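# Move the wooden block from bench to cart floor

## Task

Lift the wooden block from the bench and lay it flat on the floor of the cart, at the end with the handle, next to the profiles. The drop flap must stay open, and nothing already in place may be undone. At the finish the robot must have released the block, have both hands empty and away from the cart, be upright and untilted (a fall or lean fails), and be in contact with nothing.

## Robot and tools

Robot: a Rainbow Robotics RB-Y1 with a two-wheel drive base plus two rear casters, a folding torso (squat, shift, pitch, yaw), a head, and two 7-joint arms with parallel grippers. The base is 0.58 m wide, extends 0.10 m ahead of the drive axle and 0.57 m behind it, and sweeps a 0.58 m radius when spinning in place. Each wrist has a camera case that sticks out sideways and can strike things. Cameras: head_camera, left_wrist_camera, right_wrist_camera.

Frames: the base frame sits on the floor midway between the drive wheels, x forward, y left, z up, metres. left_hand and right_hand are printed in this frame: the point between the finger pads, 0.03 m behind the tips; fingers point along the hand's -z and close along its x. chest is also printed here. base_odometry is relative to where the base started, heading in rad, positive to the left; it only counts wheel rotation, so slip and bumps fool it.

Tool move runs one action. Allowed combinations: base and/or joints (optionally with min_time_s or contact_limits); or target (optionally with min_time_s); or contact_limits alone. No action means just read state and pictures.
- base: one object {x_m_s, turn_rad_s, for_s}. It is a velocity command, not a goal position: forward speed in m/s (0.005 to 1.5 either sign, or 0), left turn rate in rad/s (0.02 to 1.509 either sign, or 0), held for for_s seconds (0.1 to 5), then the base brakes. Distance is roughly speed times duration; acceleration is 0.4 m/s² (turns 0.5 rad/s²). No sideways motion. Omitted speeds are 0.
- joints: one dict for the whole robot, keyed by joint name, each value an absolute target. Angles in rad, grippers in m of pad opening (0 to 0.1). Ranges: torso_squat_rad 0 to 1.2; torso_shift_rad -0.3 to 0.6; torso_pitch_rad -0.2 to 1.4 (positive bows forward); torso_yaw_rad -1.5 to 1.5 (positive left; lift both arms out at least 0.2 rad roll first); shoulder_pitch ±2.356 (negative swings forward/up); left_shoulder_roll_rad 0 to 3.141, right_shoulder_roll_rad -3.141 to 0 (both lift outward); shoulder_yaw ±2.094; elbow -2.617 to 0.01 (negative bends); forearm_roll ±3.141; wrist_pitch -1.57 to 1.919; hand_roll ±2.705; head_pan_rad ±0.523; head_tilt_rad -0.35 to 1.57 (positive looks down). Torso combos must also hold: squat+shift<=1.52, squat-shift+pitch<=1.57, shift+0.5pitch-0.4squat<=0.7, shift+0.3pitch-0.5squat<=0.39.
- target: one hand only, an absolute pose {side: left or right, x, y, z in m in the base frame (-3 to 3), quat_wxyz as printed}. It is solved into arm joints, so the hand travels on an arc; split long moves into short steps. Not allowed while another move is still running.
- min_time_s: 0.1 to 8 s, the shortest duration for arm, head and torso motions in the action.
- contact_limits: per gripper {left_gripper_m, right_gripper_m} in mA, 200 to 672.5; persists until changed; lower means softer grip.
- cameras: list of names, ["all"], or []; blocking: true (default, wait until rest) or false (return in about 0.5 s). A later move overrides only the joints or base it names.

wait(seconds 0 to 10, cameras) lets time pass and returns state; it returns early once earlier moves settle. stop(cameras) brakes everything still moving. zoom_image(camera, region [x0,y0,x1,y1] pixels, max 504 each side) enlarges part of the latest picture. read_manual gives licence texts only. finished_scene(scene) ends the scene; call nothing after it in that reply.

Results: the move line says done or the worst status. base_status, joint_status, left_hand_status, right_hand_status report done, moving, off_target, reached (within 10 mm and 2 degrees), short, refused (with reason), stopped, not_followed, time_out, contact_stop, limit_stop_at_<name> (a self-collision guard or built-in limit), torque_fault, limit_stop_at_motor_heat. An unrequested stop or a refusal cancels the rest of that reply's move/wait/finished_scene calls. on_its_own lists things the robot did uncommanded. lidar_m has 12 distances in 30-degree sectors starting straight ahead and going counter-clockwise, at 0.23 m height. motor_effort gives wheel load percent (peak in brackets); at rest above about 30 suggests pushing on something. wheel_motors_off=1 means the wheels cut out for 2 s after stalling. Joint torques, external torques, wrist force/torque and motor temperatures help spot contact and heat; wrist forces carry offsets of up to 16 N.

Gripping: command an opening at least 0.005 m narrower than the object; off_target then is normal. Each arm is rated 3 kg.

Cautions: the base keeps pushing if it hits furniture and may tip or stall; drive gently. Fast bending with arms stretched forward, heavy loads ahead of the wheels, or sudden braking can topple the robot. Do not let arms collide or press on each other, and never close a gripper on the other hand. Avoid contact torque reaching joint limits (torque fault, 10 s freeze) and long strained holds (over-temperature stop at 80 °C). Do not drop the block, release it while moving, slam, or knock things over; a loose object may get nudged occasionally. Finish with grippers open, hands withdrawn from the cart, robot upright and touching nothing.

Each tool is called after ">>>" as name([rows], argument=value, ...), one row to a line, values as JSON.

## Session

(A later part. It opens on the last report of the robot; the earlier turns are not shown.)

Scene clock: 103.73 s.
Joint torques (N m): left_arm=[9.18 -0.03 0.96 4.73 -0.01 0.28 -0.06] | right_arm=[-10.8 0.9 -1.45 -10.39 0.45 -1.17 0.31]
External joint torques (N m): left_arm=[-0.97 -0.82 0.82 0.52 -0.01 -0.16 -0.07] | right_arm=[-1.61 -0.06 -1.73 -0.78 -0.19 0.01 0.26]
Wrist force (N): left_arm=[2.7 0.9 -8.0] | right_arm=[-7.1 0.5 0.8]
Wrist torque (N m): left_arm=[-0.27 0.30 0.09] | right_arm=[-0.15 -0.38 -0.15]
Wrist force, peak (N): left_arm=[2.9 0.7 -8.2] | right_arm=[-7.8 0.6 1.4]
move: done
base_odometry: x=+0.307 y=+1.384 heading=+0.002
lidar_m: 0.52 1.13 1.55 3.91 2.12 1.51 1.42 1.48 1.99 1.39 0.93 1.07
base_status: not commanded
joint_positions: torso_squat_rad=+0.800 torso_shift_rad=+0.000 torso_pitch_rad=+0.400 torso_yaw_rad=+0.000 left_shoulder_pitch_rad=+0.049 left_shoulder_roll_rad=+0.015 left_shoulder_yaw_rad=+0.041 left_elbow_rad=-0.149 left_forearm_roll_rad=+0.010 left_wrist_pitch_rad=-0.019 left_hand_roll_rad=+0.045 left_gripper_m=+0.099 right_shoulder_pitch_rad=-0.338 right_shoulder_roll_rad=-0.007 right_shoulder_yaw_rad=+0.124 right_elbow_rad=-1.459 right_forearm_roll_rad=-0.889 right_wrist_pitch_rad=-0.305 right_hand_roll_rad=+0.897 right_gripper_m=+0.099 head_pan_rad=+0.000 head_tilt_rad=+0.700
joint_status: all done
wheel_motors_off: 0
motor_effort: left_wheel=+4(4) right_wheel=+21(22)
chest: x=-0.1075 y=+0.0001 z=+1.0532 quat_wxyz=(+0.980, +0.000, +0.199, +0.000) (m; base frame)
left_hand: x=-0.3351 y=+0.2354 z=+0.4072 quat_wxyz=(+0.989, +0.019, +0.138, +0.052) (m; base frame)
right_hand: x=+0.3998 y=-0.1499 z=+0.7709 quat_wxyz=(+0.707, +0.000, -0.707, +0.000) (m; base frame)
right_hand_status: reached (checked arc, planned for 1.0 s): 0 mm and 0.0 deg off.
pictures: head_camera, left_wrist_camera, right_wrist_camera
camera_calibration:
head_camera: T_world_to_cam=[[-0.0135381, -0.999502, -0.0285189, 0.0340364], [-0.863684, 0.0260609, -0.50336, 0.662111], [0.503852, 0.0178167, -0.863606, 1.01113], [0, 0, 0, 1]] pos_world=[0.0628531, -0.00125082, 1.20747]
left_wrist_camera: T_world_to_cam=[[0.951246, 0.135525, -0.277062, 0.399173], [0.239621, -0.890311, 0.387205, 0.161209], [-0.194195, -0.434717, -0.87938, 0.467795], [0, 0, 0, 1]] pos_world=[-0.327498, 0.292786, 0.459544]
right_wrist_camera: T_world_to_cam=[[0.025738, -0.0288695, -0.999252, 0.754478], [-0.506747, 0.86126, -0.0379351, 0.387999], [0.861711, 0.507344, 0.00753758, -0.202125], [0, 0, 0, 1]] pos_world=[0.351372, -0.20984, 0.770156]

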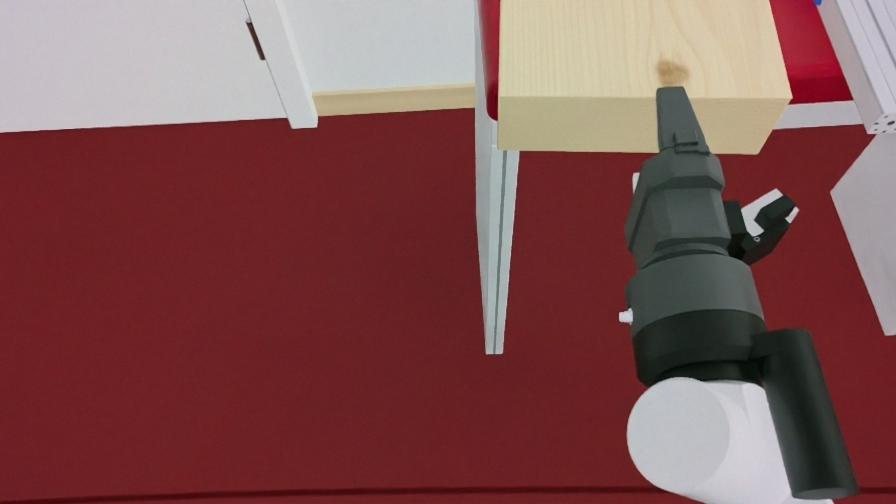

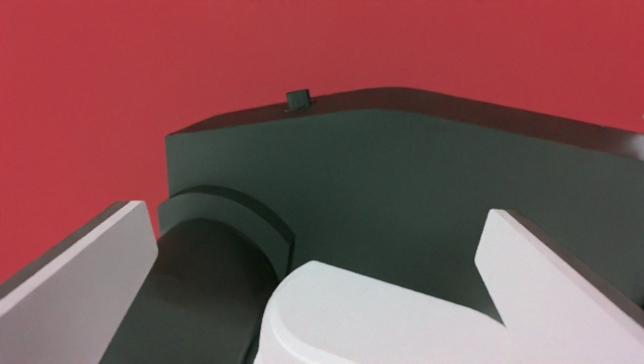

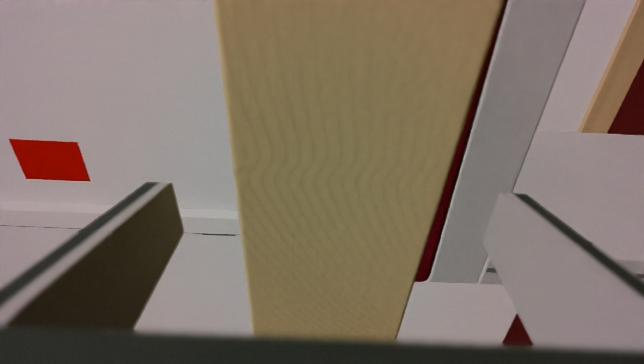

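>>> move(target={"side":"right","x":0.462,"y":-0.15,"z":0.770,"quat_wxyz":[0.7071,0,-0.7071,0]}, min_time_s=1.2, cameras=["head_camera","right_wrist_camera"])

>>> move(joints={"right_gripper_m":0.03}, cameras=["head_camera","right_wrist_camera"])

Scene clock: 106.67 s.
Joint torques (N m): left_arm=[8.92 0.03 1.01 4.58 -0.07 0.26 0.04] | right_arm=[-14.95 -0.82 -2.18 -9.96 0.44 -1.46 -0.17]
External joint torques (N m): left_arm=[-1.23 -0.76 0.87 0.37 -0.07 -0.18 0.02] | right_arm=[-1.83 -0.13 -1.9 -0.5 -0.24 -0.18 -0.22]
Wrist force (N): left_arm=[1.8 1.3 -7.4] | right_arm=[-6.9 0.6 1.2]
Wrist torque (N m): left_arm=[-0.30 0.20 0.06] | right_arm=[-0.16 -0.36 0.06]
Wrist force, peak (N): left_arm=[2.7 1.8 -8.4] | right_arm=[-7.9 0.5 1.2]
move: done
base_odometry: x=+0.307 y=+1.384 heading=+0.002
lidar_m: 0.51 1.13 1.54 3.90 2.11 1.51 1.43 1.49 1.99 1.40 0.94 1.04
base_status: not commanded
joint_positions: torso_squat_rad=+0.800 torso_shift_rad=+0.000 torso_pitch_rad=+0.400 torso_yaw_rad=+0.000 left_shoulder_pitch_rad=+0.049 left_shoulder_roll_rad=+0.015 left_shoulder_yaw_rad=+0.041 left_elbow_rad=-0.149 left_forearm_roll_rad=+0.010 left_wrist_pitch_rad=-0.019 left_hand_roll_rad=+0.045 left_gripper_m=+0.099 right_shoulder_pitch_rad=-0.588 right_shoulder_roll_rad=-0.052 right_shoulder_yaw_rad=+0.080 right_elbow_rad=-1.185 right_forearm_roll_rad=-0.903 right_wrist_pitch_rad=-0.344 right_hand_roll_rad=+0.833 right_gripper_m=+0.099 head_pan_rad=+0.000 head_tilt_rad=+0.700
joint_status: all done
wheel_motors_off: 0
motor_effort: left_wheel=+3(4) right_wheel=+20(22)
chest: x=-0.1075 y=+0.0001 z=+1.0532 quat_wxyz=(+0.980, +0.000, +0.199, +0.000) (m; base frame)
left_hand: x=-0.3351 y=+0.2354 z=+0.4072 quat_wxyz=(+0.989, +0.019, +0.138, +0.052) (m; base frame)
right_hand: x=+0.4617 y=-0.1500 z=+0.7699 quat_wxyz=(+0.708, +0.000, -0.706, +0.000) (m; base frame)
right_hand_status: reached (checked arc, planned for 1.2 s): 0 mm and 0.1 deg off.
pictures: head_camera, right_wrist_camera
camera_calibration:
head_camera: T_world_to_cam=[[-0.0135381, -0.999502, -0.0285189, 0.0340364], [-0.863684, 0.0260609, -0.50336, 0.662111], [0.503852, 0.0178167, -0.863606, 1.01113], [0, 0, 0, 1]] pos_world=[0.0628531, -0.00125082, 1.20747]
right_wrist_camera: T_world_to_cam=[[0.0241642, -0.0295454, -0.999271, 0.7525], [-0.506734, 0.861277, -0.0377191, 0.41925], [0.861764, 0.507276, 0.00584037, -0.254132], [0, 0, 0, 1]] pos_world=[0.413266, -0.209943, 0.76925]

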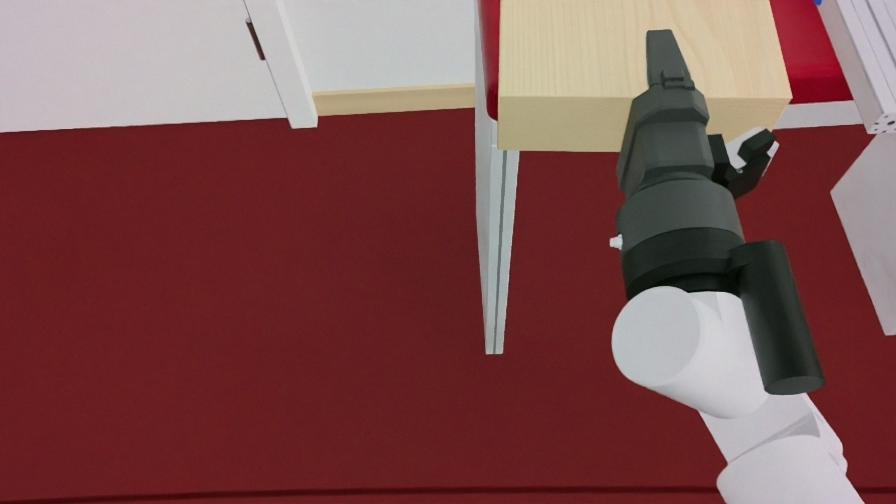

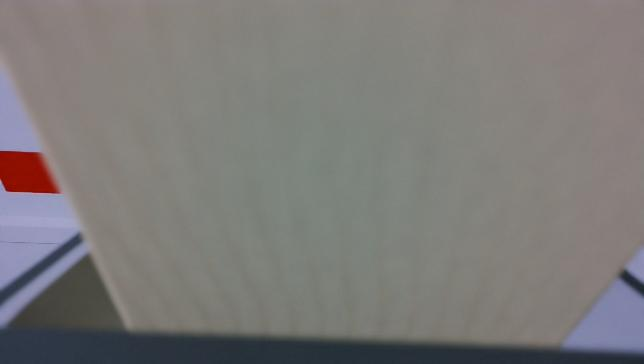

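Scene clock: 107.97 s.
Joint torques (N m): left_arm=[9.1 0.05 0.91 4.67 -0.01 0.26 0.03] | right_arm=[-15.01 -1.09 -2.24 -10.28 0.28 -1.34 -0.16]
External joint torques (N m): left_arm=[-1.05 -0.73 0.77 0.45 -0.01 -0.18 0.01] | right_arm=[-1.89 -0.4 -1.96 -0.82 -0.4 -0.06 -0.21]
Wrist force (N): left_arm=[2.9 0.7 -7.9] | right_arm=[-7.6 -0.1 0.3]
Wrist torque (N m): left_arm=[-0.20 0.32 0.08] | right_arm=[-0.05 -0.85 -0.15]
Wrist force, peak (N): left_arm=[3.0 1.2 -8.1] | right_arm=[-9.4 0.5 0.6]
move: off_target
base_odometry: x=+0.307 y=+1.384 heading=+0.002
lidar_m: 0.51 1.14 1.54 3.91 2.11 1.50 1.41 1.49 1.98 1.40 0.94 1.08
base_status: not commanded
joint_positions: torso_squat_rad=+0.800 torso_shift_rad=+0.000 torso_pitch_rad=+0.400 torso_yaw_rad=+0.000 left_shoulder_pitch_rad=+0.049 left_shoulder_roll_rad=+0.015 left_shoulder_yaw_rad=+0.041 left_elbow_rad=-0.149 left_forearm_roll_rad=+0.010 left_wrist_pitch_rad=-0.019 left_hand_roll_rad=+0.045 left_gripper_m=+0.099 right_shoulder_pitch_rad=-0.588 right_shoulder_roll_rad=-0.052 right_shoulder_yaw_rad=+0.080 right_elbow_rad=-1.185 right_forearm_roll_rad=-0.903 right_wrist_pitch_rad=-0.344 right_hand_roll_rad=+0.833 right_gripper_m=+0.075 head_pan_rad=+0.000 head_tilt_rad=+0.700
joint_status: right_gripper_m off_target (ended at +0.075, target +0.030)
wheel_motors_off: 0
motor_effort: left_wheel=+3(4) right_wheel=+19(22)
chest: x=-0.1075 y=+0.0001 z=+1.0532 quat_wxyz=(+0.980, +0.000, +0.199, +0.000) (m; base frame)
left_hand: x=-0.3351 y=+0.2354 z=+0.4072 quat_wxyz=(+0.989, +0.019, +0.138, +0.052) (m; base frame)
right_hand: x=+0.4617 y=-0.1500 z=+0.7699 quat_wxyz=(+0.708, +0.000, -0.706, +0.000) (m; base frame)
pictures: head_camera, right_wrist_camera
camera_calibration:
head_camera: T_world_to_cam=[[-0.0135381, -0.999502, -0.0285189, 0.0340364], [-0.863684, 0.0260609, -0.50336, 0.662111], [0.503852, 0.0178167, -0.863606, 1.01113], [0, 0, 0, 1]] pos_world=[0.0628531, -0.00125082, 1.20747]
right_wrist_camera: T_world_to_cam=[[0.0241627, -0.0295489, -0.999271, 0.7525], [-0.506691, 0.861302, -0.0377211, 0.419239], [0.861789, 0.507233, 0.00583926, -0.25415], [0, 0, 0, 1]] pos_world=[0.413266, -0.209943, 0.76925]

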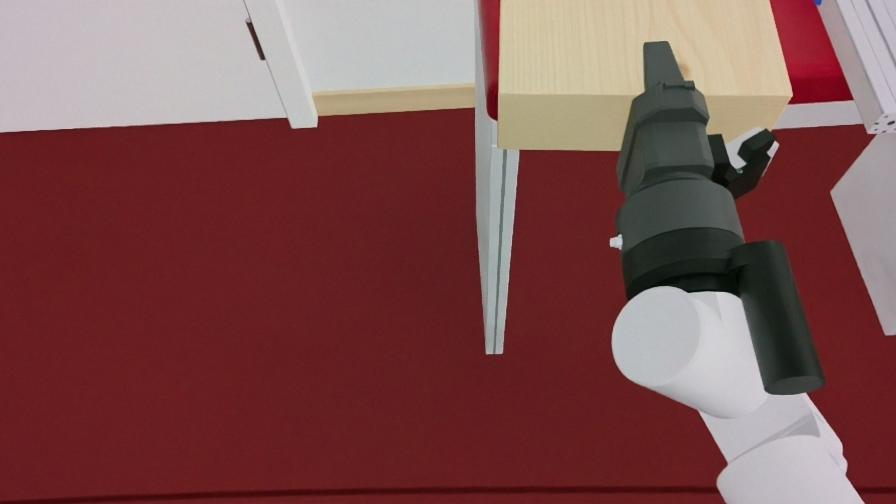

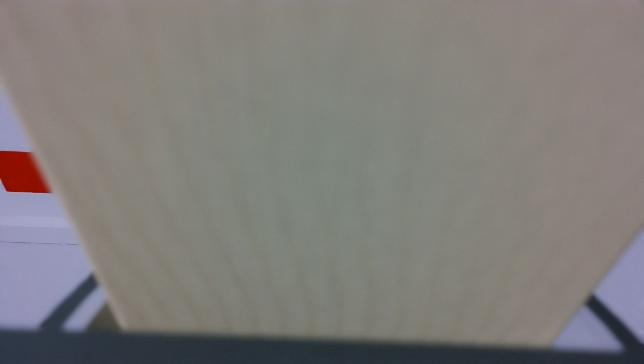

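>>> move(target={"side":"right","x":0.462,"y":-0.15,"z":0.81,"quat_wxyz":[0.7071,0,-0.7071,0]}, min_time_s=2, cameras=["head_camera","right_wrist_camera"])

Scene clock: 111.13 s.
Joint torques (N m): left_arm=[8.79 0.13 0.88 4.71 -0.15 0.32 0.06] | right_arm=[-22.13 1.7 -1.76 -22.73 1.19 -3.15 0.08]
External joint torques (N m): left_arm=[-1.38 -0.66 0.75 0.48 -0.16 -0.12 0.05] | right_arm=[-9.43 1.73 -2.12 -12.81 0.67 -2.42 0.04]
Wrist force (N): left_arm=[1.8 0.5 -7.4] | right_arm=[-24.4 1.4 0.7]
Wrist torque (N m): left_arm=[-0.23 0.18 0.05] | right_arm=[-0.10 1.36 0.05]
Wrist force, peak (N): left_arm=[3.0 1.1 -8.2] | right_arm=[-25.1 1.6 0.9]
move: done
base_odometry: x=+0.307 y=+1.384 heading=+0.002
lidar_m: 0.51 1.13 1.54 3.90 2.13 1.51 1.43 1.49 1.99 1.39 0.93 1.06
base_status: not commanded
joint_positions: torso_squat_rad=+0.800 torso_shift_rad=+0.000 torso_pitch_rad=+0.401 torso_yaw_rad=+0.000 left_shoulder_pitch_rad=+0.049 left_shoulder_roll_rad=+0.015 left_shoulder_yaw_rad=+0.041 left_elbow_rad=-0.149 left_forearm_roll_rad=+0.010 left_wrist_pitch_rad=-0.019 left_hand_roll_rad=+0.045 left_gripper_m=+0.099 right_shoulder_pitch_rad=-0.540 right_shoulder_roll_rad=+0.000 right_shoulder_yaw_rad=+0.014 right_elbow_rad=-1.384 right_forearm_roll_rad=-1.156 right_wrist_pitch_rad=-0.207 right_hand_roll_rad=+1.174 right_gripper_m=+0.074 head_pan_rad=+0.000 head_tilt_rad=+0.700
joint_status: all done
wheel_motors_off: 0
motor_effort: left_wheel=+3(4) right_wheel=+19(22)
chest: x=-0.1072 y=+0.0001 z=+1.0531 quat_wxyz=(+0.980, +0.000, +0.199, +0.000) (m; base frame)
left_hand: x=-0.3353 y=+0.2354 z=+0.4073 quat_wxyz=(+0.989, +0.019, +0.138, +0.052) (m; base frame)
right_hand: x=+0.4614 y=-0.1502 z=+0.8066 quat_wxyz=(+0.706, +0.002, -0.708, +0.002) (m; base frame)
right_hand_status: reached (checked arc, planned for 2.0 s): 3 mm and 0.4 deg off.
pictures: head_camera, right_wrist_camera
camera_calibration:
head_camera: T_world_to_cam=[[-0.0135563, -0.999502, -0.0285099, 0.0340266], [-0.864065, 0.0260586, -0.502705, 0.661591], [0.503198, 0.0178196, -0.863987, 1.01126], [0, 0, 0, 1]] pos_world=[0.0632536, -0.00125083, 1.20727]
right_wrist_camera: T_world_to_cam=[[0.0300775, -0.0291903, -0.999121, 0.786396], [-0.510869, 0.858706, -0.0404671, 0.424378], [0.859132, 0.511637, 0.0109153, -0.256121], [0, 0, 0, 1]] pos_world=[0.41319, -0.21042, 0.805674]

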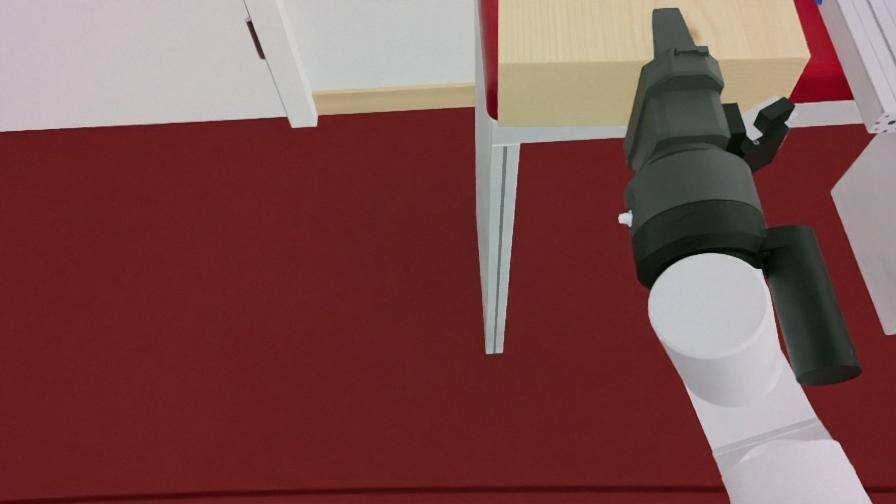

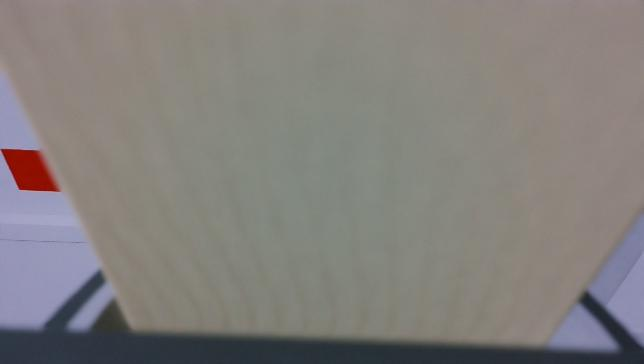

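>>> move(target={"side":"right","x":0.43,"y":-0.15,"z":0.86,"quat_wxyz":[0.7071,0,-0.7071,0]}, min_time_s=2)

>>> move(base={"x_m_s":-0.2,"for_s":2}, cameras=["head_camera","right_wrist_camera"])

Scene clock: 114.63 s.
Joint torques (N m): left_arm=[9.08 0.08 1.03 4.59 -0.09 0.4 -0.07] | right_arm=[-20.2 -0.82 -0.82 -22.88 2.06 3.21 -0.01]
External joint torques (N m): left_arm=[-1.1 -0.72 0.89 0.36 -0.1 -0.04 -0.09] | right_arm=[-9.4 -0.82 -0.07 -12.8 1.46 2.39 -0.06]
Wrist force (N): left_arm=[2.9 0.9 -7.5] | right_arm=[-24.8 1.5 0.6]
Wrist torque (N m): left_arm=[-0.27 0.31 0.10] | right_arm=[-0.15 1.30 0.07]
Wrist force, peak (N): left_arm=[2.6 0.7 -8.4] | right_arm=[-25.8 1.7 0.9]
move: done
base_odometry: x=+0.307 y=+1.384 heading=+0.002
lidar_m: 0.50 1.12 1.52 3.90 2.10 1.50 1.42 1.49 2.01 1.40 0.93 1.06
base_status: not commanded
joint_positions: torso_squat_rad=+0.800 torso_shift_rad=+0.000 torso_pitch_rad=+0.401 torso_yaw_rad=+0.000 left_shoulder_pitch_rad=+0.049 left_shoulder_roll_rad=+0.015 left_shoulder_yaw_rad=+0.041 left_elbow_rad=-0.149 left_forearm_roll_rad=+0.010 left_wrist_pitch_rad=-0.019 left_hand_roll_rad=+0.045 left_gripper_m=+0.099 right_shoulder_pitch_rad=-0.413 right_shoulder_roll_rad=-0.095 right_shoulder_yaw_rad=+0.171 right_elbow_rad=-1.739 right_forearm_roll_rad=-2.060 right_wrist_pitch_rad=-0.353 right_hand_roll_rad=+2.019 right_gripper_m=+0.074 head_pan_rad=+0.000 head_tilt_rad=+0.700
joint_status: all done
wheel_motors_off: 0
motor_effort: left_wheel=+3(4) right_wheel=+20(22)
chest: x=-0.1072 y=+0.0000 z=+1.0531 quat_wxyz=(+0.980, +0.000, +0.199, +0.000) (m; base frame)
left_hand: x=-0.3353 y=+0.2354 z=+0.4073 quat_wxyz=(+0.989, +0.019, +0.138, +0.052) (m; base frame)
right_hand: x=+0.4295 y=-0.1505 z=+0.8570 quat_wxyz=(+0.708, -0.001, -0.706, +0.000) (m; base frame)
right_hand_status: reached (checked arc, planned for 2.0 s): 3 mm and 0.2 deg off.
pictures: none

Scene clock: 117.63 s.
Joint torques (N m): left_arm=[8.53 -0.24 0.81 4.52 -0.19 0.37 0.05] | right_arm=[-21.15 -0.5 -0.81 -22.04 1.98 3.39 -0.01]
External joint torques (N m): left_arm=[-1.65 -1.03 0.67 0.29 -0.19 -0.07 0.03] | right_arm=[-10.36 -0.5 -0.05 -11.96 1.37 2.56 -0.06]
Wrist force (N): left_arm=[2.2 0.3 -7.1] | right_arm=[-23.9 0.8 1.0]
Wrist torque (N m): left_arm=[-0.21 0.24 0.06] | right_arm=[-0.14 1.31 0.06]
Wrist force, peak (N): left_arm=[2.3 0.6 -8.4] | right_arm=[-26.4 2.2 0.7]
move: done
base_odometry: x=-0.093 y=+1.383 heading=+0.003
lidar_m: 0.91 1.53 2.07 4.24 1.52 1.09 1.03 1.08 1.45 3.58 1.42 1.21
base_status: done (sent for 2 of 2 s)
joint_positions: torso_squat_rad=+0.800 torso_shift_rad=+0.000 torso_pitch_rad=+0.401 torso_yaw_rad=+0.000 left_shoulder_pitch_rad=+0.049 left_shoulder_roll_rad=+0.015 left_shoulder_yaw_rad=+0.041 left_elbow_rad=-0.149 left_forearm_roll_rad=+0.010 left_wrist_pitch_rad=-0.019 left_hand_roll_rad=+0.045 left_gripper_m=+0.099 right_shoulder_pitch_rad=-0.413 right_shoulder_roll_rad=-0.095 right_shoulder_yaw_rad=+0.171 right_elbow_rad=-1.739 right_forearm_roll_rad=-2.060 right_wrist_pitch_rad=-0.353 right_hand_roll_rad=+2.019 right_gripper_m=+0.074 head_pan_rad=+0.000 head_tilt_rad=+0.700
joint_status: not commanded
wheel_motors_off: 0
motor_effort: left_wheel=+11(35) right_wheel=-12(34)
chest: x=-0.1071 y=+0.0000 z=+1.0531 quat_wxyz=(+0.980, +0.000, +0.199, +0.000) (m; base frame)
left_hand: x=-0.3354 y=+0.2354 z=+0.4074 quat_wxyz=(+0.989, +0.019, +0.138, +0.052) (m; base frame)
right_hand: x=+0.4294 y=-0.1505 z=+0.8569 quat_wxyz=(+0.708, -0.001, -0.706, +0.000) (m; base frame)
pictures: head_camera, right_wrist_camera
camera_calibration:
head_camera: T_world_to_cam=[[-0.0135147, -0.9995, -0.0285956, 0.0341285], [-0.864135, 0.0260633, -0.502585, 0.661538], [0.503079, 0.0179182, -0.864055, 1.0113], [0, 0, 0, 1]] pos_world=[0.0633538, -0.00125107, 1.20728]
right_wrist_camera: T_world_to_cam=[[0.0226333, -0.0296313, -0.999305, 0.840895], [-0.505171, 0.862225, -0.0370083, 0.405461], [0.862722, 0.505658, 0.00454612, -0.226104], [0, 0, 0, 1]] pos_world=[0.38086, -0.210351, 0.856343]

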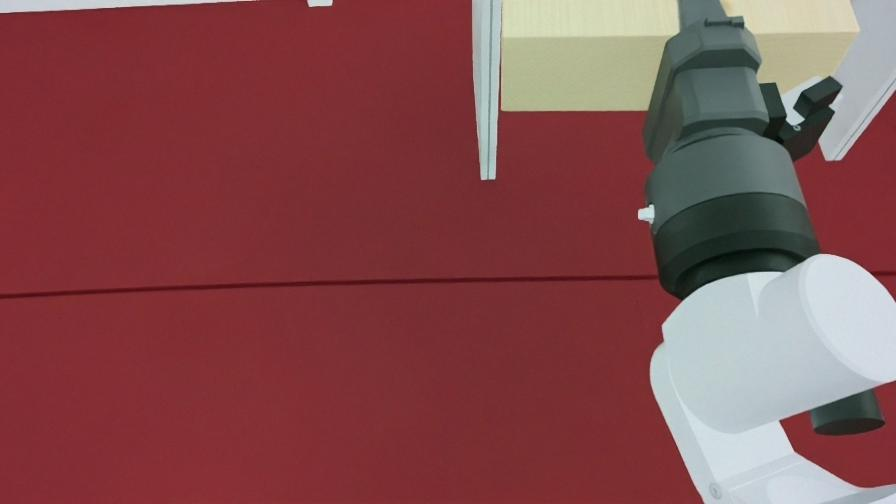

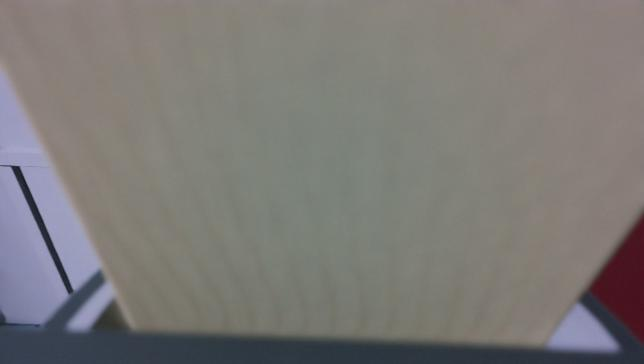

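>>> move(base={"turn_rad_s":-0.5,"for_s":3.147})

>>> move(base={"x_m_s":0.4,"for_s":4.08})

>>> move(base={"turn_rad_s":0.5,"for_s":3.2}, joints={"torso_squat_rad":0.4,"head_tilt_rad":0.5}, min_time_s=2, cameras=["head_camera","right_wrist_camera"])

Scene clock: 140.43 s.
Joint torques (N m): left_arm=[8.45 -0.19 0.81 4.48 -0.03 0.33 0.04] | right_arm=[-21.32 -0.58 -1.36 -22.06 2.07 3.36 -0.07]
External joint torques (N m): left_arm=[-1.73 -0.97 0.67 0.25 -0.03 -0.12 0.02] | right_arm=[-10.53 -0.58 -0.6 -11.98 1.46 2.53 -0.12]
Wrist force (N): left_arm=[2.9 1.3 -7.2] | right_arm=[-24.9 1.7 0.8]
Wrist torque (N m): left_arm=[-0.30 0.34 0.05] | right_arm=[-0.03 1.33 0.05]
Wrist force, peak (N): left_arm=[2.8 0.7 -8.8] | right_arm=[-25.2 1.5 0.9]
move: done
base_odometry: x=-0.093 y=+1.383 heading=-1.563
lidar_m: 3.50 1.43 1.21 0.90 1.54 2.06 4.24 1.54 1.09 1.04 1.07 1.42
base_status: done (sent for 3.13 of 3.13 s)
joint_positions: torso_squat_rad=+0.800 torso_shift_rad=+0.000 torso_pitch_rad=+0.401 torso_yaw_rad=+0.000 left_shoulder_pitch_rad=+0.049 left_shoulder_roll_rad=+0.015 left_shoulder_yaw_rad=+0.041 left_elbow_rad=-0.149 left_forearm_roll_rad=+0.010 left_wrist_pitch_rad=-0.019 left_hand_roll_rad=+0.045 left_gripper_m=+0.099 right_shoulder_pitch_rad=-0.413 right_shoulder_roll_rad=-0.095 right_shoulder_yaw_rad=+0.171 right_elbow_rad=-1.739 right_forearm_roll_rad=-2.060 right_wrist_pitch_rad=-0.353 right_hand_roll_rad=+2.019 right_gripper_m=+0.074 head_pan_rad=+0.000 head_tilt_rad=+0.700
joint_status: not commanded
wheel_motors_off: 0
motor_effort: left_wheel=+20(43) right_wheel=+0(32)
chest: x=-0.1071 y=+0.0000 z=+1.0531 quat_wxyz=(+0.980, +0.000, +0.199, +0.000) (m; base frame)
left_hand: x=-0.3354 y=+0.2354 z=+0.4074 quat_wxyz=(+0.989, +0.019, +0.138, +0.052) (m; base frame)
right_hand: x=+0.4294 y=-0.1505 z=+0.8569 quat_wxyz=(+0.708, -0.001, -0.706, +0.000) (m; base frame)
pictures: none

Scene clock: 145.83 s.
Joint torques (N m): left_arm=[9.33 0 0.85 4.49 -0.08 0.31 -0.1] | right_arm=[-21.2 -0.27 -1.55 -22.38 2.01 3.38 -0.16]
External joint torques (N m): left_arm=[-0.85 -0.79 0.71 0.26 -0.08 -0.13 -0.12] | right_arm=[-10.41 -0.27 -0.8 -12.3 1.41 2.56 -0.21]
Wrist force (N): left_arm=[2.5 1.5 -6.6] | right_arm=[-24.9 1.3 0.8]
Wrist torque (N m): left_arm=[-0.33 0.28 0.04] | right_arm=[-0.13 1.35 0.10]
Wrist force, peak (N): left_arm=[2.8 1.4 -8.1] | right_arm=[-25.7 2.3 1.4]
move: done
base_odometry: x=-0.080 y=-0.244 heading=-1.563
lidar_m: 3.28 1.14 0.80 0.76 0.79 1.83 4.54 1.45 1.03 0.98 0.98 1.31
base_status: done (sent for 4.07 of 4.07 s)
joint_positions: torso_squat_rad=+0.800 torso_shift_rad=+0.000 torso_pitch_rad=+0.401 torso_yaw_rad=+0.000 left_shoulder_pitch_rad=+0.049 left_shoulder_roll_rad=+0.015 left_shoulder_yaw_rad=+0.041 left_elbow_rad=-0.149 left_forearm_roll_rad=+0.010 left_wrist_pitch_rad=-0.019 left_hand_roll_rad=+0.045 left_gripper_m=+0.099 right_shoulder_pitch_rad=-0.413 right_shoulder_roll_rad=-0.095 right_shoulder_yaw_rad=+0.171 right_elbow_rad=-1.739 right_forearm_roll_rad=-2.060 right_wrist_pitch_rad=-0.353 right_hand_roll_rad=+2.019 right_gripper_m=+0.074 head_pan_rad=+0.000 head_tilt_rad=+0.700
joint_status: not commanded
wheel_motors_off: 0
motor_effort: left_wheel=+0(50) right_wheel=+2(39)
chest: x=-0.1070 y=+0.0000 z=+1.0531 quat_wxyz=(+0.980, +0.000, +0.199, +0.000) (m; base frame)
left_hand: x=-0.3353 y=+0.2354 z=+0.4074 quat_wxyz=(+0.989, +0.019, +0.138, +0.052) (m; base frame)
right_hand: x=+0.4294 y=-0.1505 z=+0.8568 quat_wxyz=(+0.708, -0.001, -0.706, +0.000) (m; base frame)
pictures: none

Scene clock: 150.37 s.
Joint torques (N m): left_arm=[9.23 -0.22 0.93 4.47 -0.06 0.23 -0.03] | right_arm=[-21.01 0.12 -1.44 -22.33 2.16 3.27 -0.05]
External joint torques (N m): left_arm=[-0.95 -1.02 0.79 0.25 -0.06 -0.21 -0.04] | right_arm=[-10.21 0.12 -0.68 -12.25 1.56 2.44 -0.1]
Motor temperatures (°C): left_arm=[31 28 32 36 35 33 38] | right_arm=[35 30 32 35 36 37 34]
Wrist force (N): left_arm=[2.2 0.8 -7.8] | right_arm=[-24.3 1.3 0.6]
Wrist torque (N m): left_arm=[-0.23 0.22 0.08] | right_arm=[-0.06 1.29 0.07]
Wrist force, peak (N): left_arm=[2.7 1.1 -8.3] | right_arm=[-26.0 0.1 0.9]
move: done
base_odometry: x=-0.080 y=-0.244 heading=+0.037
lidar_m: 0.76 0.80 1.82 3.83 1.37 1.01 0.96 1.01 1.38 3.79 1.08 0.79
base_status: done (sent for 3.2 of 3.2 s)
joint_positions: torso_squat_rad=+0.400 torso_shift_rad=+0.000 torso_pitch_rad=+0.401 torso_yaw_rad=+0.000 left_shoulder_pitch_rad=+0.049 left_shoulder_roll_rad=+0.015 left_shoulder_yaw_rad=+0.041 left_elbow_rad=-0.149 left_forearm_roll_rad=+0.010 left_wrist_pitch_rad=-0.019 left_hand_roll_rad=+0.045 left_gripper_m=+0.099 right_shoulder_pitch_rad=-0.413 right_shoulder_roll_rad=-0.095 right_shoulder_yaw_rad=+0.171 right_elbow_rad=-1.739 right_forearm_roll_rad=-2.060 right_wrist_pitch_rad=-0.353 right_hand_roll_rad=+2.019 right_gripper_m=+0.074 head_pan_rad=+0.000 head_tilt_rad=+0.500
joint_status: all done
wheel_motors_off: 0
motor_effort: left_wheel=+1(42) right_wheel=+17(35)
chest: x=-0.1070 y=+0.0000 z=+1.2101 quat_wxyz=(+0.980, +0.000, +0.199, +0.000) (m; base frame)
left_hand: x=-0.3353 y=+0.2354 z=+0.5644 quat_wxyz=(+0.989, +0.019, +0.138, +0.052) (m; base frame)
right_hand: x=+0.4295 y=-0.1505 z=+1.0138 quat_wxyz=(+0.708, -0.001, -0.706, +0.000) (m; base frame)
pictures: head_camera, right_wrist_camera
camera_calibration:
head_camera: T_world_to_cam=[[-0.00756639, -0.9995, -0.0307098, 0.0415007], [-0.747145, 0.0260621, -0.66415, 0.965505], [0.664618, 0.0179195, -0.746968, 0.985964], [0, 0, 0, 1]] pos_world=[0.0663963, -0.00135107, 1.379]
right_wrist_camera: T_world_to_cam=[[0.0223276, -0.0296898, -0.99931, 0.997792], [-0.505302, 0.862153, -0.0369048, 0.411247], [0.862654, 0.505777, 0.00424749, -0.226549], [0, 0, 0, 1]] pos_world=[0.380959, -0.21035, 1.01324]

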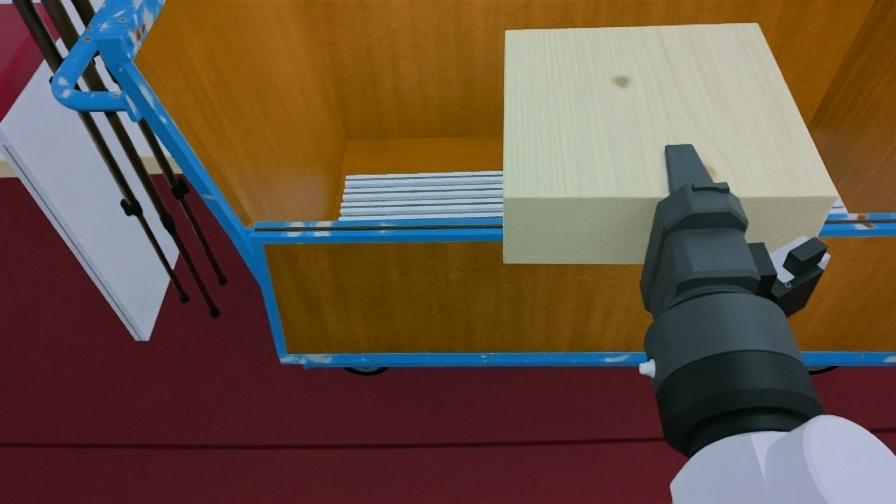

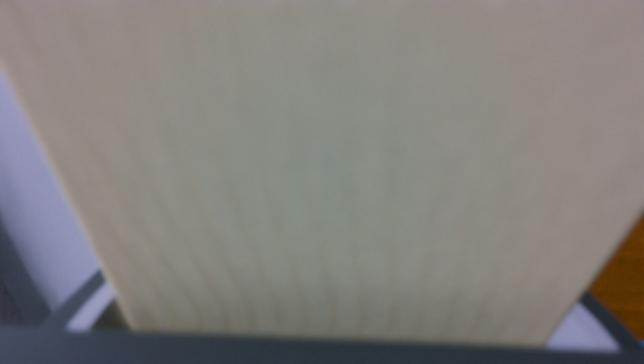

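>>> move(base={"x_m_s":0.3,"for_s":1}, cameras=["head_camera"])

>>> move(joints={"head_tilt_rad":0.75}, cameras=["head_camera"])

Scene clock: 155.10 s.
Joint torques (N m): left_arm=[9.43 -0.41 0.94 4.36 -0.11 0.32 0.02] | right_arm=[-21.7 -0.14 -1.44 -22.4 2.11 3.34 -0.03]
External joint torques (N m): left_arm=[-0.75 -1.2 0.8 0.13 -0.11 -0.13 0] | right_arm=[-10.91 -0.14 -0.68 -12.32 1.51 2.52 -0.08]
Wrist force (N): left_arm=[2.8 0.8 -7.5] | right_arm=[-24.2 1.1 0.8]
Wrist torque (N m): left_arm=[-0.19 0.29 0.07] | right_arm=[-0.04 1.32 0.08]
Wrist force, peak (N): left_arm=[3.6 1.5 -8.0] | right_arm=[-25.5 1.1 0.1]
move: done
base_odometry: x=+0.220 y=-0.233 heading=+0.037
lidar_m: 0.47 0.49 1.05 4.94 1.80 1.32 1.25 1.33 1.81 4.94 0.65 0.48
base_status: done (sent for 1 of 1 s)
joint_positions: torso_squat_rad=+0.400 torso_shift_rad=+0.000 torso_pitch_rad=+0.401 torso_yaw_rad=+0.000 left_shoulder_pitch_rad=+0.049 left_shoulder_roll_rad=+0.015 left_shoulder_yaw_rad=+0.041 left_elbow_rad=-0.149 left_forearm_roll_rad=+0.010 left_wrist_pitch_rad=-0.019 left_hand_roll_rad=+0.045 left_gripper_m=+0.099 right_shoulder_pitch_rad=-0.413 right_shoulder_roll_rad=-0.095 right_shoulder_yaw_rad=+0.171 right_elbow_rad=-1.739 right_forearm_roll_rad=-2.060 right_wrist_pitch_rad=-0.353 right_hand_roll_rad=+2.019 right_gripper_m=+0.074 head_pan_rad=+0.000 head_tilt_rad=+0.500
joint_status: not commanded
wheel_motors_off: 0
motor_effort: left_wheel=+5(40) right_wheel=-5(48)
chest: x=-0.1070 y=+0.0000 z=+1.2101 quat_wxyz=(+0.980, +0.000, +0.199, +0.000) (m; base frame)
left_hand: x=-0.3352 y=+0.2354 z=+0.5644 quat_wxyz=(+0.989, +0.019, +0.138, +0.052) (m; base frame)
right_hand: x=+0.4295 y=-0.1505 z=+1.0138 quat_wxyz=(+0.708, -0.001, -0.706, +0.000) (m; base frame)
pictures: head_camera
camera_calibration:
head_camera: T_world_to_cam=[[-0.00757147, -0.9995, -0.0307085, 0.0414993], [-0.747188, 0.0260639, -0.664101, 0.96544], [0.664569, 0.0179168, -0.747012, 0.986027], [0, 0, 0, 1]] pos_world=[0.0663963, -0.00135106, 1.379]

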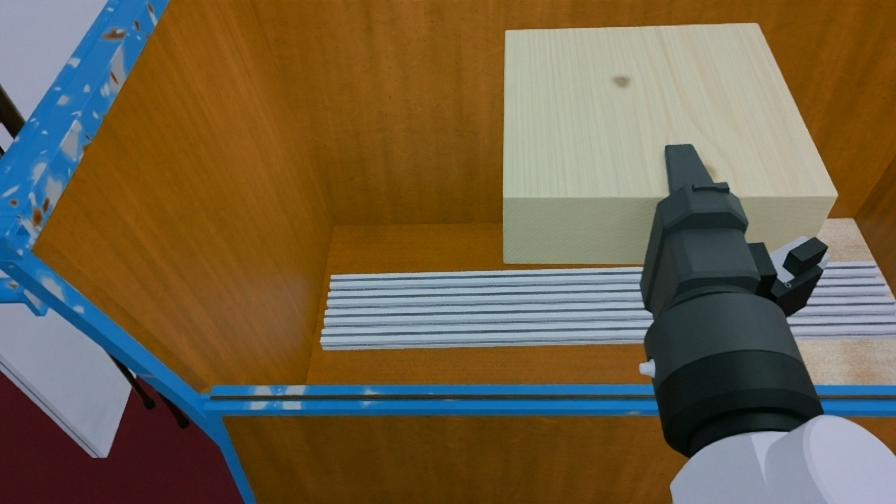

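Scene clock: 155.90 s.
Joint torques (N m): left_arm=[9.52 -0.16 1.26 4.48 -0.04 0.3 0.11] | right_arm=[-21.42 -0.53 -1.75 -22.21 1.93 3.25 -0.08]
External joint torques (N m): left_arm=[-0.66 -0.95 1.12 0.25 -0.04 -0.15 0.1] | right_arm=[-10.63 -0.53 -0.99 -12.13 1.33 2.43 -0.13]
Wrist force (N): left_arm=[2.5 0.7 -7.4] | right_arm=[-24.5 1.5 1.2]
Wrist torque (N m): left_arm=[-0.27 0.27 0.10] | right_arm=[-0.10 1.37 0.09]
Wrist force, peak (N): left_arm=[3.1 0.8 -8.1] | right_arm=[-25.4 1.7 0.7]
move: done
base_odometry: x=+0.220 y=-0.233 heading=+0.037
lidar_m: 0.46 0.49 1.06 4.94 1.80 1.32 1.25 1.32 1.82 4.94 0.66 0.48
base_status: not commanded
joint_positions: torso_squat_rad=+0.400 torso_shift_rad=+0.000 torso_pitch_rad=+0.401 torso_yaw_rad=+0.000 left_shoulder_pitch_rad=+0.049 left_shoulder_roll_rad=+0.015 left_shoulder_yaw_rad=+0.041 left_elbow_rad=-0.149 left_forearm_roll_rad=+0.010 left_wrist_pitch_rad=-0.019 left_hand_roll_rad=+0.045 left_gripper_m=+0.099 right_shoulder_pitch_rad=-0.413 right_shoulder_roll_rad=-0.095 right_shoulder_yaw_rad=+0.171 right_elbow_rad=-1.739 right_forearm_roll_rad=-2.060 right_wrist_pitch_rad=-0.353 right_hand_roll_rad=+2.019 right_gripper_m=+0.074 head_pan_rad=+0.000 head_tilt_rad=+0.750
joint_status: all done
wheel_motors_off: 0
motor_effort: left_wheel=+6(7) right_wheel=-6(7)
chest: x=-0.1070 y=+0.0000 z=+1.2102 quat_wxyz=(+0.980, +0.000, +0.199, +0.000) (m; base frame)
left_hand: x=-0.3352 y=+0.2354 z=+0.5644 quat_wxyz=(+0.989, +0.019, +0.138, +0.052) (m; base frame)
right_hand: x=+0.4295 y=-0.1505 z=+1.0138 quat_wxyz=(+0.708, -0.001, -0.706, +0.000) (m; base frame)
pictures: head_camera
camera_calibration:
head_camera: T_world_to_cam=[[-0.0149297, -0.9995, -0.0278838, 0.0375217], [-0.888236, 0.026063, -0.458647, 0.67952], [0.459144, 0.01792, -0.888181, 1.1799], [0, 0, 0, 1]] pos_world=[0.0623924, -0.00135107, 1.36067]

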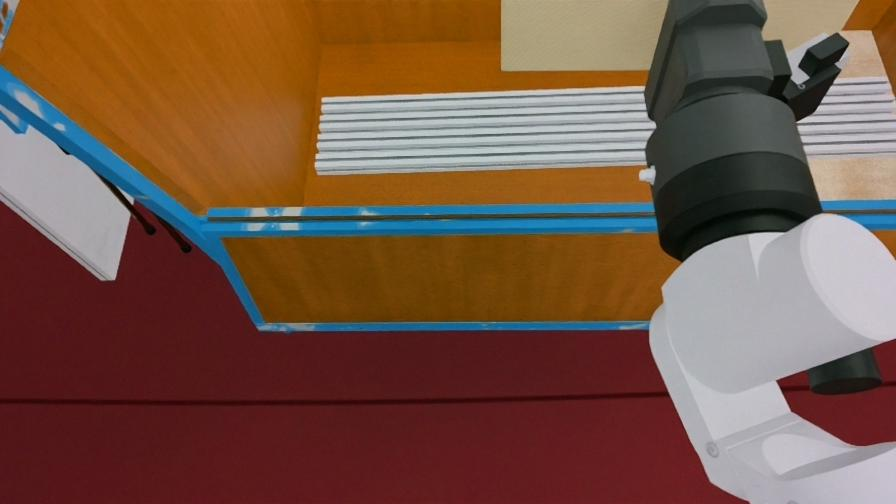

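>>> move(base={"x_m_s":-0.35,"for_s":1.1}, joints={"left_shoulder_roll_rad":0.6,"left_elbow_rad":-1.4})

>>> move(joints={"torso_squat_rad":1.1,"torso_pitch_rad":0.45,"torso_yaw_rad":0.9,"head_pan_rad":-0.5,"head_tilt_rad":0.4}, min_time_s=3, cameras=["head_camera"])

Scene clock: 174.17 s.
Joint torques (N m): left_arm=[-1.57 8.95 6.78 -6.09 0.08 -1.54 0.02] | right_arm=[-21.69 -0.27 -1.51 -22.21 2 3.09 -0.04]
External joint torques (N m): left_arm=[-0.28 -2.42 0.33 0.39 -0.01 -0.13 0.05] | right_arm=[-10.89 -0.27 -0.75 -12.13 1.39 2.26 -0.09]
Wrist force (N): left_arm=[-3.2 -1.3 -4.7] | right_arm=[-24.6 1.3 1.3]
Wrist torque (N m): left_arm=[-0.16 0.01 0.15] | right_arm=[-0.06 1.29 0.08]
Wrist force, peak (N): left_arm=[3.2 1.0 -7.9] | right_arm=[-25.6 1.2 1.9]
move: done
base_odometry: x=-0.165 y=-0.247 heading=+0.038
lidar_m: 0.84 0.88 1.87 3.46 1.25 0.91 0.86 0.93 1.26 3.47 1.21 0.89
base_status: done (sent for 1.1 of 1.1 s)
joint_positions: torso_squat_rad=+0.400 torso_shift_rad=+0.000 torso_pitch_rad=+0.401 torso_yaw_rad=+0.000 left_shoulder_pitch_rad=+0.049 left_shoulder_roll_rad=+0.600 left_shoulder_yaw_rad=+0.041 left_elbow_rad=-1.400 left_forearm_roll_rad=+0.010 left_wrist_pitch_rad=-0.019 left_hand_roll_rad=+0.045 left_gripper_m=+0.099 right_shoulder_pitch_rad=-0.413 right_shoulder_roll_rad=-0.095 right_shoulder_yaw_rad=+0.171 right_elbow_rad=-1.739 right_forearm_roll_rad=-2.060 right_wrist_pitch_rad=-0.353 right_hand_roll_rad=+2.019 right_gripper_m=+0.074 head_pan_rad=+0.000 head_tilt_rad=+0.750
joint_status: all done
wheel_motors_off: 0
motor_effort: left_wheel=+13(53) right_wheel=-12(29)
chest: x=-0.1071 y=+0.0000 z=+1.2102 quat_wxyz=(+0.980, +0.000, +0.199, +0.000) (m; base frame)
left_hand: x=+0.2444 y=+0.4629 z=+0.7914 quat_wxyz=(+0.848, +0.186, -0.455, -0.198) (m; base frame)
right_hand: x=+0.4294 y=-0.1505 z=+1.0139 quat_wxyz=(+0.708, -0.001, -0.706, +0.000) (m; base frame)
pictures: none

Scene clock: 177.47 s.
Joint torques (N m): left_arm=[-2.19 14.51 10.84 -4.54 0.13 -1.14 -0.07] | right_arm=[-24.89 6.53 3.16 -21.79 1.86 5.57 0.11]
External joint torques (N m): left_arm=[0.1 -2.47 1.22 0.23 0 -0.11 -0.06] | right_arm=[-11.07 0.67 0.3 -12.12 1.45 4.21 0.06]
Wrist force (N): left_arm=[-2.4 -3.7 -3.6] | right_arm=[-24.0 -7.4 3.3]
Wrist torque (N m): left_arm=[0.03 0.03 0.11] | right_arm=[-0.54 1.20 0.09]
Wrist force, peak (N): left_arm=[-3.5 -2.4 -5.6] | right_arm=[-24.8 -5.4 3.1]
move: done
base_odometry: x=-0.165 y=-0.247 heading=+0.038
lidar_m: 0.84 0.90 1.88 3.47 1.24 0.91 0.87 0.93 1.26 3.44 1.21 0.87
base_status: not commanded
joint_positions: torso_squat_rad=+1.100 torso_shift_rad=+0.000 torso_pitch_rad=+0.451 torso_yaw_rad=+0.900 left_shoulder_pitch_rad=+0.049 left_shoulder_roll_rad=+0.600 left_shoulder_yaw_rad=+0.041 left_elbow_rad=-1.400 left_forearm_roll_rad=+0.010 left_wrist_pitch_rad=-0.019 left_hand_roll_rad=+0.045 left_gripper_m=+0.099 right_shoulder_pitch_rad=-0.413 right_shoulder_roll_rad=-0.095 right_shoulder_yaw_rad=+0.171 right_elbow_rad=-1.739 right_forearm_roll_rad=-2.060 right_wrist_pitch_rad=-0.354 right_hand_roll_rad=+2.019 right_gripper_m=+0.074 head_pan_rad=-0.500 head_tilt_rad=+0.400
joint_status: all done
wheel_motors_off: 0
motor_effort: left_wheel=+13(14) right_wheel=-12(15)
chest: x=-0.0931 y=+0.0002 z=+0.8766 quat_wxyz=(+0.878, +0.097, +0.201, +0.424) (m; base frame)
left_hand: x=-0.2552 y=+0.6693 z=+0.6787 quat_wxyz=(+0.819, +0.495, -0.281, +0.072) (m; base frame)
right_hand: x=+0.3449 y=+0.3533 z=+0.6962 quat_wxyz=(+0.654, +0.406, -0.620, +0.154) (m; base frame)
pictures: head_camera
camera_calibration:
head_camera: T_world_to_cam=[[0.343766, -0.917534, -0.19989, 0.222902], [-0.698047, -0.107297, -0.707968, 0.801784], [0.628137, 0.382908, -0.677367, 0.646152], [0, 0, 0, 1]] pos_world=[0.0771847, 0.0431331, 1.04987]

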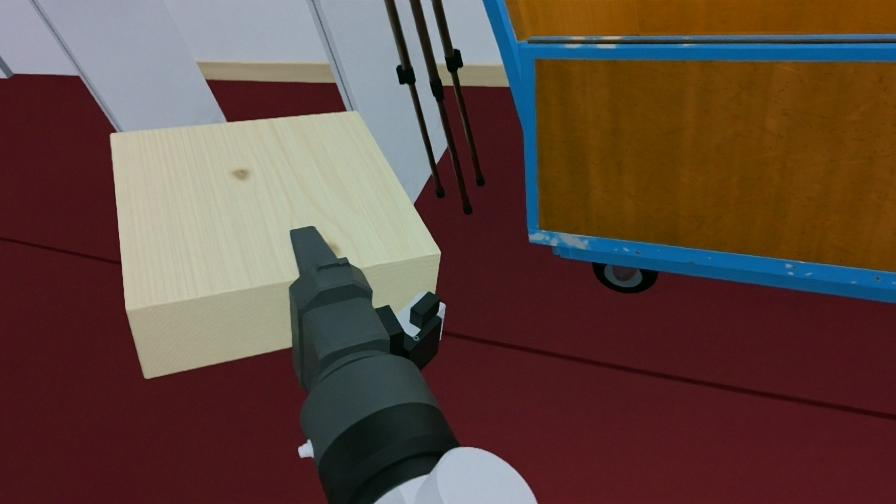

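>>> move(target={"side":"right","x":0.375,"y":0.09,"z":0.84,"quat_wxyz":[0.6533,0.2706,-0.2706,0.6533]}, min_time_s=3, cameras=["head_camera"])

Scene clock: 182.00 s.
Joint torques (N m): left_arm=[-1.92 14.49 10.09 -4.59 -0.03 -1.21 0.01] | right_arm=[-24.77 6.7 2.99 -21.84 1.91 5.59 -0.08]
External joint torques (N m): left_arm=[0.37 -2.49 0.46 0.18 -0.15 -0.18 0.02] | right_arm=[-10.94 0.83 0.11 -12.17 1.5 4.23 -0.12]
Wrist force (N): left_arm=[-2.3 -3.3 -3.5] | right_arm=[-23.5 -6.5 3.4]
Wrist torque (N m): left_arm=[-0.03 0.07 0.12] | right_arm=[-0.64 1.23 0.05]
Wrist force, peak (N): left_arm=[-3.3 -4.4 -4.6] | right_arm=[-23.8 -7.3 3.0]
move: refused
base_odometry: x=-0.165 y=-0.247 heading=+0.038
lidar_m: 0.85 0.89 1.88 3.46 1.25 0.91 0.87 0.92 1.26 3.46 1.19 0.87
base_status: not commanded
joint_positions: torso_squat_rad=+1.100 torso_shift_rad=+0.000 torso_pitch_rad=+0.451 torso_yaw_rad=+0.900 left_shoulder_pitch_rad=+0.049 left_shoulder_roll_rad=+0.600 left_shoulder_yaw_rad=+0.041 left_elbow_rad=-1.400 left_forearm_roll_rad=+0.010 left_wrist_pitch_rad=-0.019 left_hand_roll_rad=+0.045 left_gripper_m=+0.099 right_shoulder_pitch_rad=-0.413 right_shoulder_roll_rad=-0.095 right_shoulder_yaw_rad=+0.171 right_elbow_rad=-1.739 right_forearm_roll_rad=-2.060 right_wrist_pitch_rad=-0.354 right_hand_roll_rad=+2.019 right_gripper_m=+0.074 head_pan_rad=-0.500 head_tilt_rad=+0.400
joint_status: not commanded
wheel_motors_off: 0
motor_effort: left_wheel=+13(13) right_wheel=-14(15)
chest: x=-0.0931 y=+0.0002 z=+0.8766 quat_wxyz=(+0.878, +0.097, +0.201, +0.424) (m; base frame)
left_hand: x=-0.2552 y=+0.6693 z=+0.6787 quat_wxyz=(+0.819, +0.495, -0.281, +0.072) (m; base frame)
right_hand: x=+0.3449 y=+0.3533 z=+0.6962 quat_wxyz=(+0.654, +0.406, -0.620, +0.154) (m; base frame)
right_hand_status: refused: the way to the posture found for that pose passes 15 mm from the leg (limit 20 mm); the posture itself is clear. Nothing moved. The way starts where the arm stands: move the arm first, then send the pose again.
pictures: head_camera
camera_calibration:
head_camera: T_world_to_cam=[[0.343766, -0.917534, -0.19989, 0.222902], [-0.698047, -0.107297, -0.707968, 0.801784], [0.628137, 0.382908, -0.677367, 0.646152], [0, 0, 0, 1]] pos_world=[0.0771847, 0.0431331, 1.04987]

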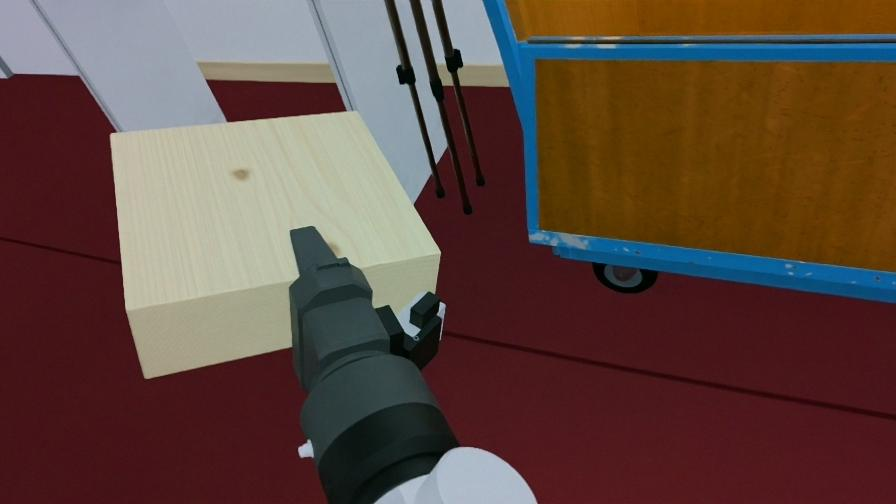

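Go by an intermediate: raise shoulder roll out, then try.

>>> move(joints={"right_shoulder_roll_rad":-0.7,"right_shoulder_pitch_rad":-0.7}, min_time_s=2, cameras=[])

>>> move(target={"side":"right","x":0.375,"y":0.09,"z":0.84,"quat_wxyz":[0.6533,0.2706,-0.2706,0.6533]}, min_time_s=3, cameras=["head_camera"])

Scene clock: 185.40 s.
Joint torques (N m): left_arm=[-2.29 14.43 10.44 -4.55 0.14 -1.22 0] | right_arm=[-31.15 -6.08 -5.67 -19.41 2.11 1.64 0.03]
External joint torques (N m): left_arm=[0 -2.55 0.81 0.22 0.02 -0.19 0.02] | right_arm=[-13.47 -1.66 -1.66 -10.7 1.48 1.19 -0.01]
Wrist force (N): left_arm=[-2.4 -3.2 -4.2] | right_arm=[-21.8 5.3 11.6]
Wrist torque (N m): left_arm=[-0.03 0.05 0.08] | right_arm=[0.28 1.15 0.09]
Wrist force, peak (N): left_arm=[-3.1 -3.3 -4.4] | right_arm=[-22.1 5.9 12.0]
move: done
base_odometry: x=-0.165 y=-0.247 heading=+0.038
lidar_m: 0.85 0.89 1.88 3.47 1.24 0.92 0.87 0.92 1.27 3.46 1.19 0.87
base_status: not commanded
joint_positions: torso_squat_rad=+1.100 torso_shift_rad=+0.000 torso_pitch_rad=+0.451 torso_yaw_rad=+0.900 left_shoulder_pitch_rad=+0.049 left_shoulder_roll_rad=+0.600 left_shoulder_yaw_rad=+0.041 left_elbow_rad=-1.400 left_forearm_roll_rad=+0.010 left_wrist_pitch_rad=-0.019 left_hand_roll_rad=+0.045 left_gripper_m=+0.099 right_shoulder_pitch_rad=-0.697 right_shoulder_roll_rad=-0.699 right_shoulder_yaw_rad=+0.171 right_elbow_rad=-1.740 right_forearm_roll_rad=-2.060 right_wrist_pitch_rad=-0.353 right_hand_roll_rad=+2.019 right_gripper_m=+0.074 head_pan_rad=-0.500 head_tilt_rad=+0.400
joint_status: all done
wheel_motors_off: 0
motor_effort: left_wheel=+13(14) right_wheel=-13(15)
chest: x=-0.0931 y=+0.0002 z=+0.8766 quat_wxyz=(+0.878, +0.097, +0.201, +0.424) (m; base frame)
left_hand: x=-0.2552 y=+0.6693 z=+0.6787 quat_wxyz=(+0.819, +0.495, -0.281, +0.072) (m; base frame)
right_hand: x=+0.4911 y=+0.2841 z=+0.8511 quat_wxyz=(+0.462, +0.246, -0.814, +0.253) (m; base frame)
pictures: none
No camera images: "cameras" was empty.

Scene clock: 188.73 s.
Joint torques (N m): left_arm=[-2.2 14.29 10.61 -4.53 0.05 -1.31 -0.04] | right_arm=[-14.51 0.79 -17.29 4.72 -0.33 -5.58 -0.03]
External joint torques (N m): left_arm=[0.09 -2.69 0.98 0.24 -0.08 -0.29 -0.02] | right_arm=[-6.75 0.8 -8.18 2.85 -0.43 -4.23 -0.07]
Wrist force (N): left_arm=[-3.0 -3.2 -4.0] | right_arm=[-17.2 1.3 -14.8]
Wrist torque (N m): left_arm=[-0.04 -0.02 0.09] | right_arm=[-0.38 0.91 0.20]
Wrist force, peak (N): left_arm=[-3.7 -3.9 -3.8] | right_arm=[-25.7 5.3 7.6]
move: done
base_odometry: x=-0.165 y=-0.247 heading=+0.038
lidar_m: 0.84 0.89 1.88 3.46 1.25 0.92 0.87 0.91 1.27 3.46 1.20 0.88
base_status: not commanded
joint_positions: torso_squat_rad=+1.100 torso_shift_rad=+0.000 torso_pitch_rad=+0.451 torso_yaw_rad=+0.900 left_shoulder_pitch_rad=+0.049 left_shoulder_roll_rad=+0.600 left_shoulder_yaw_rad=+0.041 left_elbow_rad=-1.400 left_forearm_roll_rad=+0.010 left_wrist_pitch_rad=-0.019 left_hand_roll_rad=+0.045 left_gripper_m=+0.099 right_shoulder_pitch_rad=+1.302 right_shoulder_roll_rad=-1.825 right_shoulder_yaw_rad=-2.092 right_elbow_rad=-2.130 right_forearm_roll_rad=-1.926 right_wrist_pitch_rad=+1.224 right_hand_roll_rad=+0.097 right_gripper_m=+0.074 head_pan_rad=-0.500 head_tilt_rad=+0.400
joint_status: all done
wheel_motors_off: 0
motor_effort: left_wheel=+12(14) right_wheel=-11(15)
chest: x=-0.0930 y=+0.0001 z=+0.8766 quat_wxyz=(+0.878, +0.097, +0.201, +0.424) (m; base frame)
left_hand: x=-0.2552 y=+0.6693 z=+0.6788 quat_wxyz=(+0.819, +0.495, -0.281, +0.072) (m; base frame)
right_hand: x=+0.3752 y=+0.0892 z=+0.8388 quat_wxyz=(+0.653, +0.271, -0.271, +0.653) (m; base frame)
right_hand_status: reached (checked arc, planned for 3.0 s): 1 mm and 0.1 deg off.
pictures: head_camera
camera_calibration:
head_camera: T_world_to_cam=[[0.343673, -0.917503, -0.200191, 0.223098], [-0.698226, -0.107097, -0.707821, 0.801695], [0.627989, 0.383038, -0.677431, 0.6462], [0, 0, 0, 1]] pos_world=[0.0772844, 0.0430334, 1.04988]

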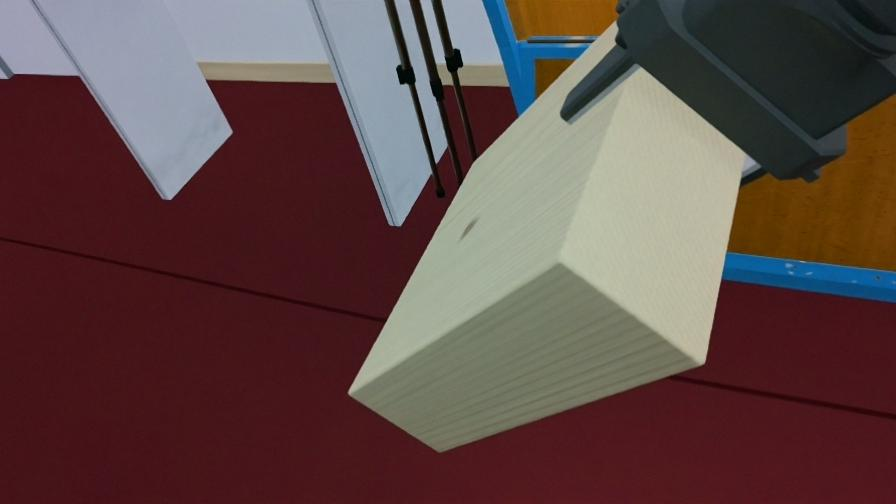

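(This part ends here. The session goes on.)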